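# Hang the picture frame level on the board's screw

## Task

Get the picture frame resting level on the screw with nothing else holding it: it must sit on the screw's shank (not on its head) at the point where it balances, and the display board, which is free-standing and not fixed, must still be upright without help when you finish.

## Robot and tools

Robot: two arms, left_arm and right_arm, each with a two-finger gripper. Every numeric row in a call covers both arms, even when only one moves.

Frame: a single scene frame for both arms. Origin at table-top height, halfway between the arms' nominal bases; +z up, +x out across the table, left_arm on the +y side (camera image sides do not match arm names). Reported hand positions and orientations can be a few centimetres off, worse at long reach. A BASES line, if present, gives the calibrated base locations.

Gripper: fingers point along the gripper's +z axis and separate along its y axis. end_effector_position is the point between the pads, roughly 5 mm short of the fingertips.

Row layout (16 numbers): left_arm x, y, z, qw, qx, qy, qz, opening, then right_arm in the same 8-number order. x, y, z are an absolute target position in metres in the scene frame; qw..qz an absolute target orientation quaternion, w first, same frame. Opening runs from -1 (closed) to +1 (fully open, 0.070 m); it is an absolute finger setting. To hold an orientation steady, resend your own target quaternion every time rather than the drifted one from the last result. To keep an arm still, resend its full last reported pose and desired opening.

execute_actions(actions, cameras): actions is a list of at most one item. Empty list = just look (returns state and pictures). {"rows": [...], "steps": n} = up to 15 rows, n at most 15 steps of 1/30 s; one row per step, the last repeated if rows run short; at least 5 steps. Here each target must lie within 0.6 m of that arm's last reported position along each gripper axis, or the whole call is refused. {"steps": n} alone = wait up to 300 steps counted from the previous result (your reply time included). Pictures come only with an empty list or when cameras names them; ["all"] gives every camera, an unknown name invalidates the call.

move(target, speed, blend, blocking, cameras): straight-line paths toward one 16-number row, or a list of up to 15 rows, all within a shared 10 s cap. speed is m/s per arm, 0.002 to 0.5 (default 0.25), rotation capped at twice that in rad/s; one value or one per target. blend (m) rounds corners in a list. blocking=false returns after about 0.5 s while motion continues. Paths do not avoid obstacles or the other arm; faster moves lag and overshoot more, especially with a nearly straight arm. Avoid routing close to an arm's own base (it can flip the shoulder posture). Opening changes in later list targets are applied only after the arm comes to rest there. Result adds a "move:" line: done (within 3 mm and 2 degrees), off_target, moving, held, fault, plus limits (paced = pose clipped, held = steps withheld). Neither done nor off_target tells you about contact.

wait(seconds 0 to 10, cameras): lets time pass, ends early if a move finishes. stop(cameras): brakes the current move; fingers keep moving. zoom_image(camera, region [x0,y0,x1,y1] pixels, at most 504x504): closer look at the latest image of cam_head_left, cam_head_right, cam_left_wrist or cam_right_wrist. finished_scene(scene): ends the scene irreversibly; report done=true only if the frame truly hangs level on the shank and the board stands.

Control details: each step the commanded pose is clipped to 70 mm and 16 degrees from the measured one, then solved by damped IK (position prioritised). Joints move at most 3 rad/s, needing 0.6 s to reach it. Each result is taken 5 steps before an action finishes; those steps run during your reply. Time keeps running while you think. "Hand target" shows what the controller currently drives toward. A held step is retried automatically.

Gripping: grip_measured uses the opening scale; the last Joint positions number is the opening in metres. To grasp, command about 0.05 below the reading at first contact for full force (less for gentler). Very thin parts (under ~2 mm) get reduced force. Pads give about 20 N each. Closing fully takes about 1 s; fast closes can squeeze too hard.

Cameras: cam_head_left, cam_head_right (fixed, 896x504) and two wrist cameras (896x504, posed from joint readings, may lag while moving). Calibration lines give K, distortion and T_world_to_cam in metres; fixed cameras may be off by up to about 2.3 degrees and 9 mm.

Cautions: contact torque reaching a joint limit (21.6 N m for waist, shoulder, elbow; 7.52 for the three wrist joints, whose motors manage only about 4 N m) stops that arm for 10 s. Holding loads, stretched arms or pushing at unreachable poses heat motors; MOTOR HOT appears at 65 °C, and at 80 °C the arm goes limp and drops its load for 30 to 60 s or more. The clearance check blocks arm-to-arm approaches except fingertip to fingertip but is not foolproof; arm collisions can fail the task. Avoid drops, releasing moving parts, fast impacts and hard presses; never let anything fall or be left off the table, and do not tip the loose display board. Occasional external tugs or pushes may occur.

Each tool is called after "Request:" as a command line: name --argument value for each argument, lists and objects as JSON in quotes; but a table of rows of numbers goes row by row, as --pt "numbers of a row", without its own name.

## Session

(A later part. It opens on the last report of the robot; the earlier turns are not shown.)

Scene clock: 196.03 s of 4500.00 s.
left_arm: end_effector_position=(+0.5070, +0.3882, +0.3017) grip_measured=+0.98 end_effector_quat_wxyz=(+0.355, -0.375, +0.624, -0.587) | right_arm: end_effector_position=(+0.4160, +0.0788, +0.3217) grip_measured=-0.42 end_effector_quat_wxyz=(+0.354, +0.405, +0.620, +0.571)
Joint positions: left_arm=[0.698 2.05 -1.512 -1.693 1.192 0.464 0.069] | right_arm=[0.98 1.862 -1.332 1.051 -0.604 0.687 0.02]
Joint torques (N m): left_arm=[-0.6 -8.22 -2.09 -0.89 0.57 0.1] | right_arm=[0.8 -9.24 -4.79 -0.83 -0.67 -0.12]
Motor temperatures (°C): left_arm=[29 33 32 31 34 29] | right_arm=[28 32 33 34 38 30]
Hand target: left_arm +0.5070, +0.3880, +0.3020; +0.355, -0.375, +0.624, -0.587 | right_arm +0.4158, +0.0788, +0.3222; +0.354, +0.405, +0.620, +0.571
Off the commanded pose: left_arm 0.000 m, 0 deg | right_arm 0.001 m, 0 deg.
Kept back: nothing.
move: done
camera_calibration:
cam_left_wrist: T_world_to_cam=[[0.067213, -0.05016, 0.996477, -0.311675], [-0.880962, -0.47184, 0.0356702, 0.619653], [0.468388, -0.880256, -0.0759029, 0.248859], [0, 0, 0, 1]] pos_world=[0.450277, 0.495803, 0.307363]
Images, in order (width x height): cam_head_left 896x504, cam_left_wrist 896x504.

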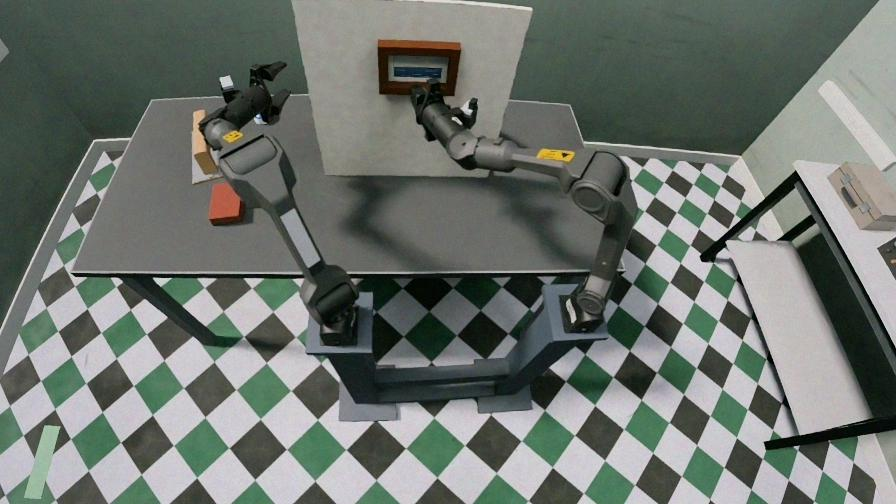

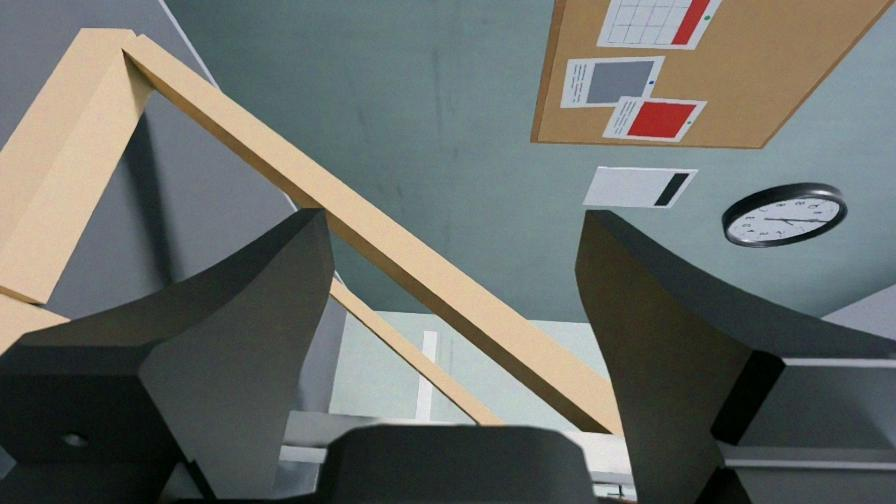

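Request:
move --pt "0.507 0.388 0.302 0.355 -0.375 0.624 -0.587 0.98 0.4158 0.0788 0.3222 0.353863 0.404507 0.620331 0.571258 -0.38" --pt "0.507 0.388 0.302 0.355 -0.375 0.624 -0.587 0.98 0.4158 0.0788 0.3222 0.353863 0.404507 0.620331 0.571258 -0.30" --pt "0.507 0.388 0.302 0.355 -0.375 0.624 -0.587 0.98 0.4158 0.0788 0.3222 0.353863 0.404507 0.620331 0.571258 -0.10" --speed 0.02 --cameras '["cam_head_left", "cam_left_wrist", "cam_right_wrist"]'

Request:
zoom_image --camera "cam_head_left" --region '[370, 30, 430, 70]'

Request:
zoom_image --camera "cam_head_left" --region '[430, 30, 490, 70]'

Request:
zoom_image --camera "cam_left_wrist" --region '[604, 476, 636, 504]'

Scene clock: 199.63 s of 4500.00 s.
left_arm: end_effector_position=(+0.5070, +0.3882, +0.3017) grip_measured=+0.98 end_effector_quat_wxyz=(+0.355, -0.375, +0.624, -0.587) | right_arm: end_effector_position=(+0.4159, +0.0786, +0.3222) grip_measured=-0.10 end_effector_quat_wxyz=(+0.354, +0.405, +0.620, +0.571)
Joint positions: left_arm=[0.698 2.05 -1.512 -1.693 1.192 0.464 0.069] | right_arm=[0.98 1.861 -1.332 1.051 -0.604 0.687 0.032]
Joint torques (N m): left_arm=[-0.55 -8.24 -2.19 -0.89 0.62 0.09] | right_arm=[-0.2 -7.24 -3.67 -0.54 -0.39 -0.02]
Motor temperatures (°C): left_arm=[29 33 32 31 34 29] | right_arm=[28 32 33 34 38 30]
Hand target: left_arm +0.5070, +0.3880, +0.3020; +0.355, -0.375, +0.624, -0.587 | right_arm +0.4158, +0.0788, +0.3222; +0.354, +0.405, +0.620, +0.571
Off the commanded pose: left_arm 0.000 m, 0 deg | right_arm 0.000 m, 0 deg.
Kept back: nothing.
move: done
camera_calibration:
cam_left_wrist: T_world_to_cam=[[0.067213, -0.05016, 0.996477, -0.311675], [-0.880962, -0.47184, 0.0356702, 0.619653], [0.468388, -0.880256, -0.0759029, 0.248859], [0, 0, 0, 1]] pos_world=[0.450277, 0.495803, 0.307363]
cam_right_wrist: T_world_to_cam=[[-0.122827, 0.0113797, -0.992363, 0.37061], [-0.880295, 0.460468, 0.114236, 0.286793], [0.458252, 0.887603, -0.0465404, -0.12704], [0, 0, 0, 1]] pos_world=[0.356199, -0.0235151, 0.329105]
Images, in order (width x height): cam_head_left 896x504, cam_left_wrist 896x504, cam_right_wrist 896x504.

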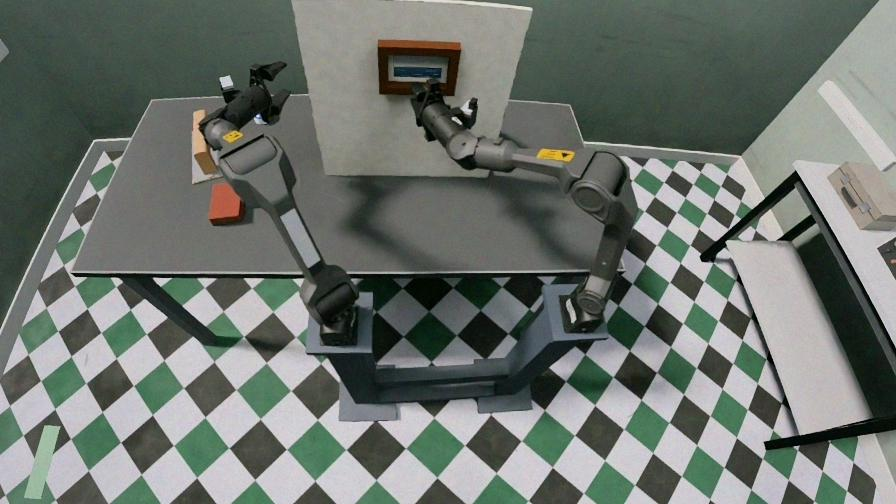

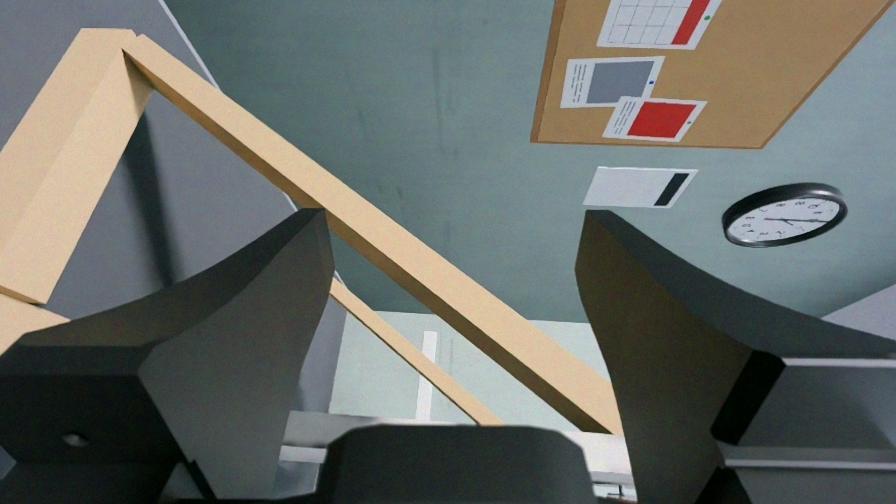

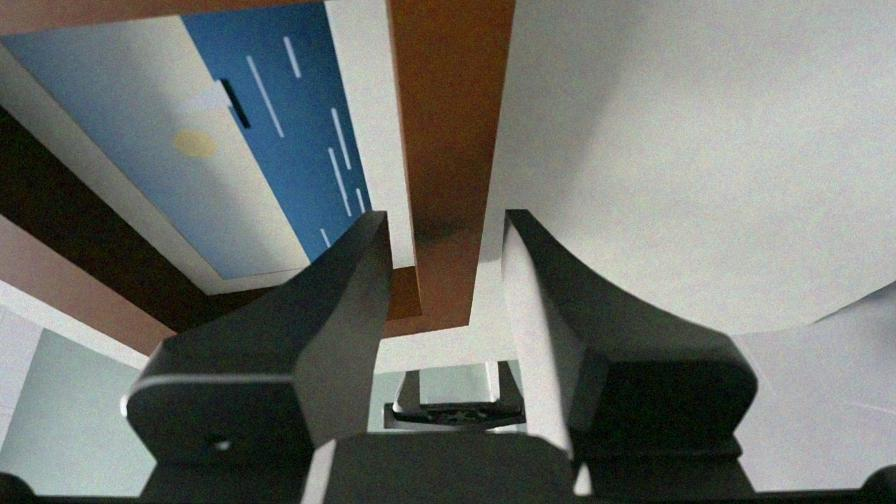

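Scaled by 8.400 from the camera's 896x504 image, which has a finer 1280x720 frame.

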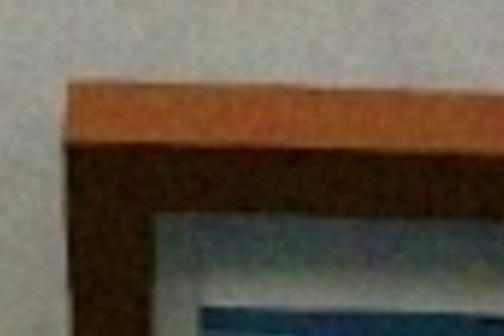

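Scaled by 8.400 from the camera's 896x504 image, which has a finer 1280x720 frame.

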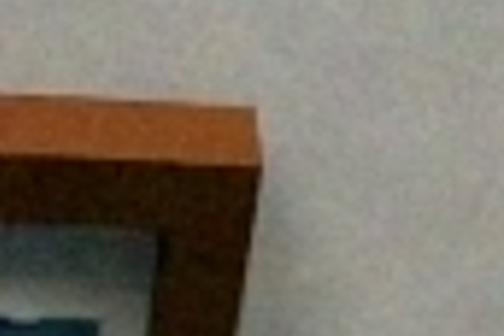

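Scaled by 15.750 from the camera's 896x504 image, which has a finer 1280x720 frame.

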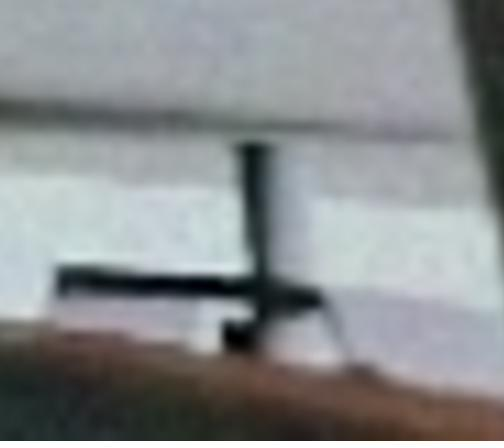

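Request:
move --pt "0.507 0.388 0.302 0.355 -0.375 0.624 -0.587 0.98 0.3708 0.0577 0.3270 0.353863 0.404507 0.620331 0.571258 -0.10" --pt "0.507 0.388 0.302 0.355 -0.375 0.624 -0.587 0.98 0.325 -0.03 0.335 0.353863 0.404507 0.620331 0.571258 -0.10" --speed '[0.06,0.15]' --blend 0.01 --cameras '["cam_head_left", "cam_head_right", "cam_left_wrist", "cam_right_wrist"]'

Request:
zoom_image --camera "cam_head_left" --region '[370, 30, 430, 70]'

Request:
zoom_image --camera "cam_head_left" --region '[430, 30, 490, 70]'

Request:
zoom_image --camera "cam_left_wrist" --region '[604, 476, 636, 504]'

Scene clock: 202.17 s of 4500.00 s.
left_arm: end_effector_position=(+0.5070, +0.3882, +0.3017) grip_measured=+0.98 end_effector_quat_wxyz=(+0.355, -0.375, +0.624, -0.587) | right_arm: end_effector_position=(+0.3249, -0.0305, +0.3350) grip_measured=-0.10 end_effector_quat_wxyz=(+0.354, +0.405, +0.620, +0.571)
Joint positions: left_arm=[0.698 2.05 -1.512 -1.693 1.192 0.464 0.069] | right_arm=[1.034 1.37 -0.788 1.046 -0.672 0.722 0.032]
Joint torques (N m): left_arm=[-0.58 -8.26 -2.1 -0.86 0.63 0.08] | right_arm=[0.1 -3.2 -4.59 -0.58 -0.41 -0.14]
Motor temperatures (°C): left_arm=[29 33 32 31 34 29] | right_arm=[28 32 33 34 38 30]
Hand target: left_arm +0.5070, +0.3880, +0.3020; +0.355, -0.375, +0.624, -0.587 | right_arm +0.3250, -0.0300, +0.3350; +0.354, +0.405, +0.620, +0.571
Off the commanded pose: left_arm 0.000 m, 0 deg | right_arm 0.000 m, 0 deg.
Kept back: nothing.
move: done
camera_calibration:
cam_left_wrist: T_world_to_cam=[[0.067213, -0.05016, 0.996477, -0.311675], [-0.880962, -0.47184, 0.0356702, 0.619653], [0.468388, -0.880256, -0.0759029, 0.248859], [0, 0, 0, 1]] pos_world=[0.450277, 0.495803, 0.307363]
cam_right_wrist: T_world_to_cam=[[-0.122316, 0.0108689, -0.992432, 0.37317], [-0.880313, 0.460606, 0.113542, 0.255732], [0.458354, 0.887538, -0.0467713, 0.0121423], [0, 0, 0, 1]] pos_world=[0.265203, -0.132624, 0.341878]

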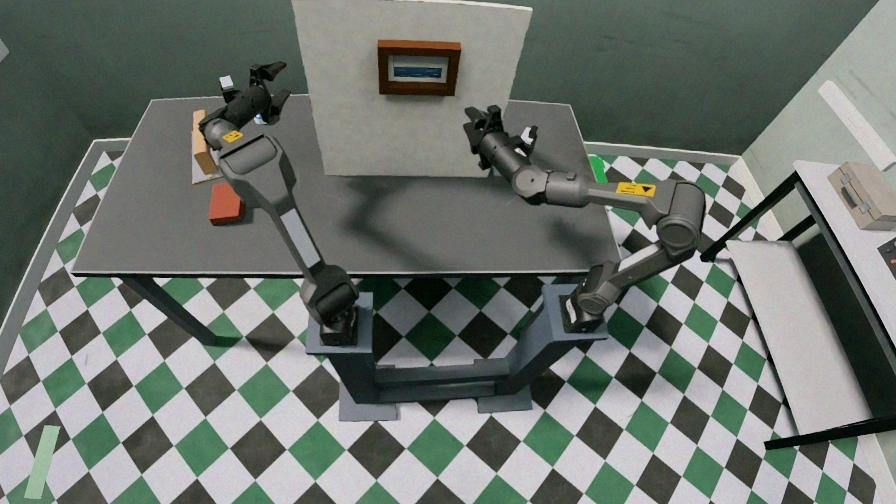

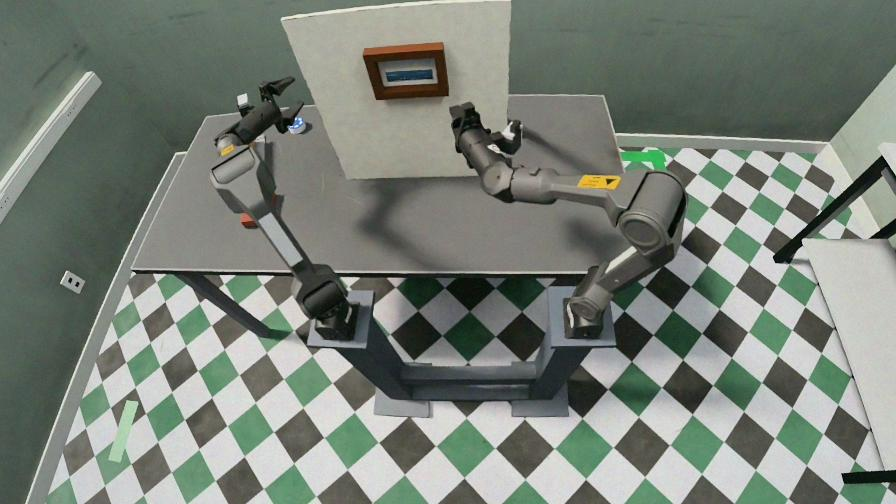

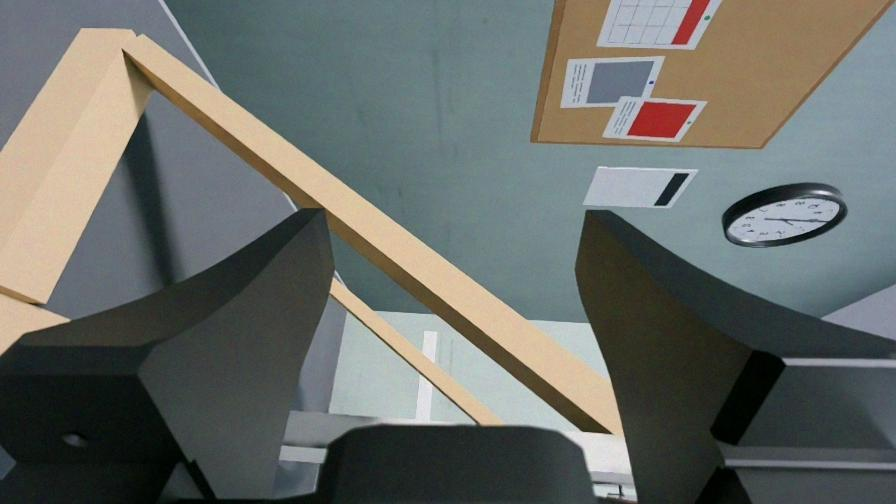

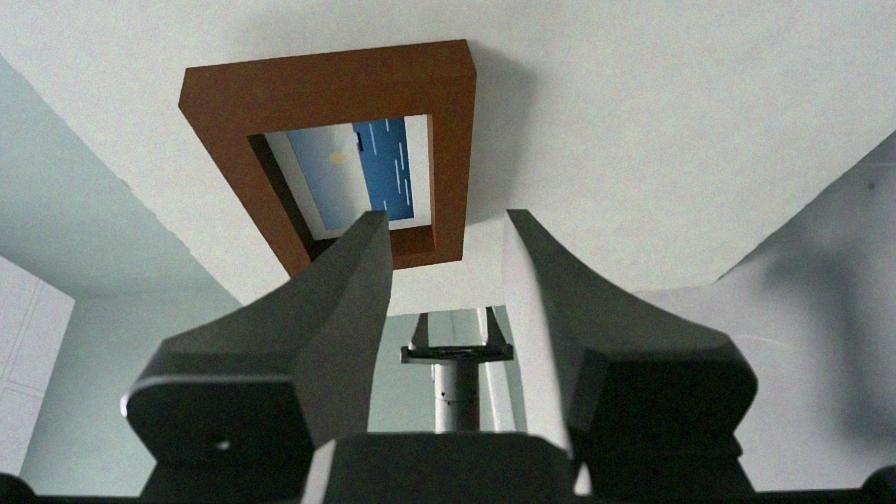

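Scaled by 8.400 from the camera's 896x504 image, which has a finer 1280x720 frame.

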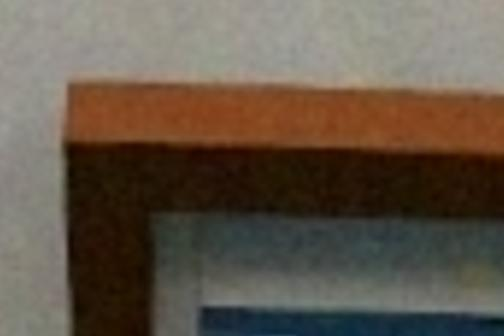

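Scaled by 8.400 from the camera's 896x504 image, which has a finer 1280x720 frame.

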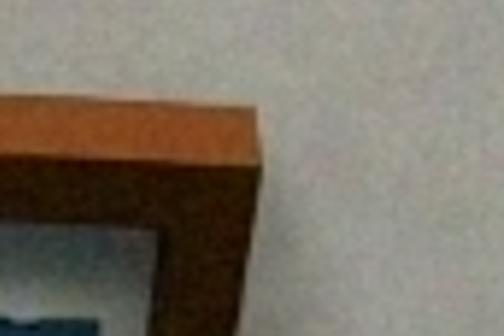

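Scaled by 15.750 from the camera's 896x504 image, which has a finer 1280x720 frame.

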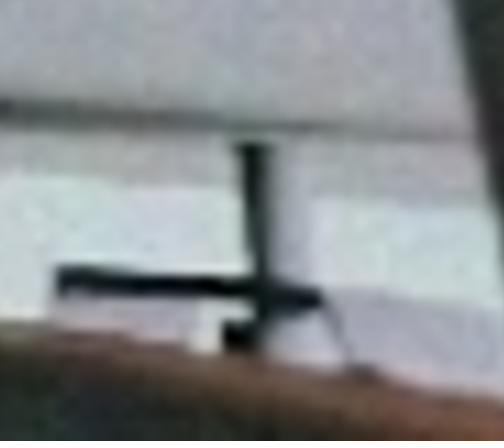

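Request:
finished_scene --scene 2 --done true

The scene is finished: the task was done.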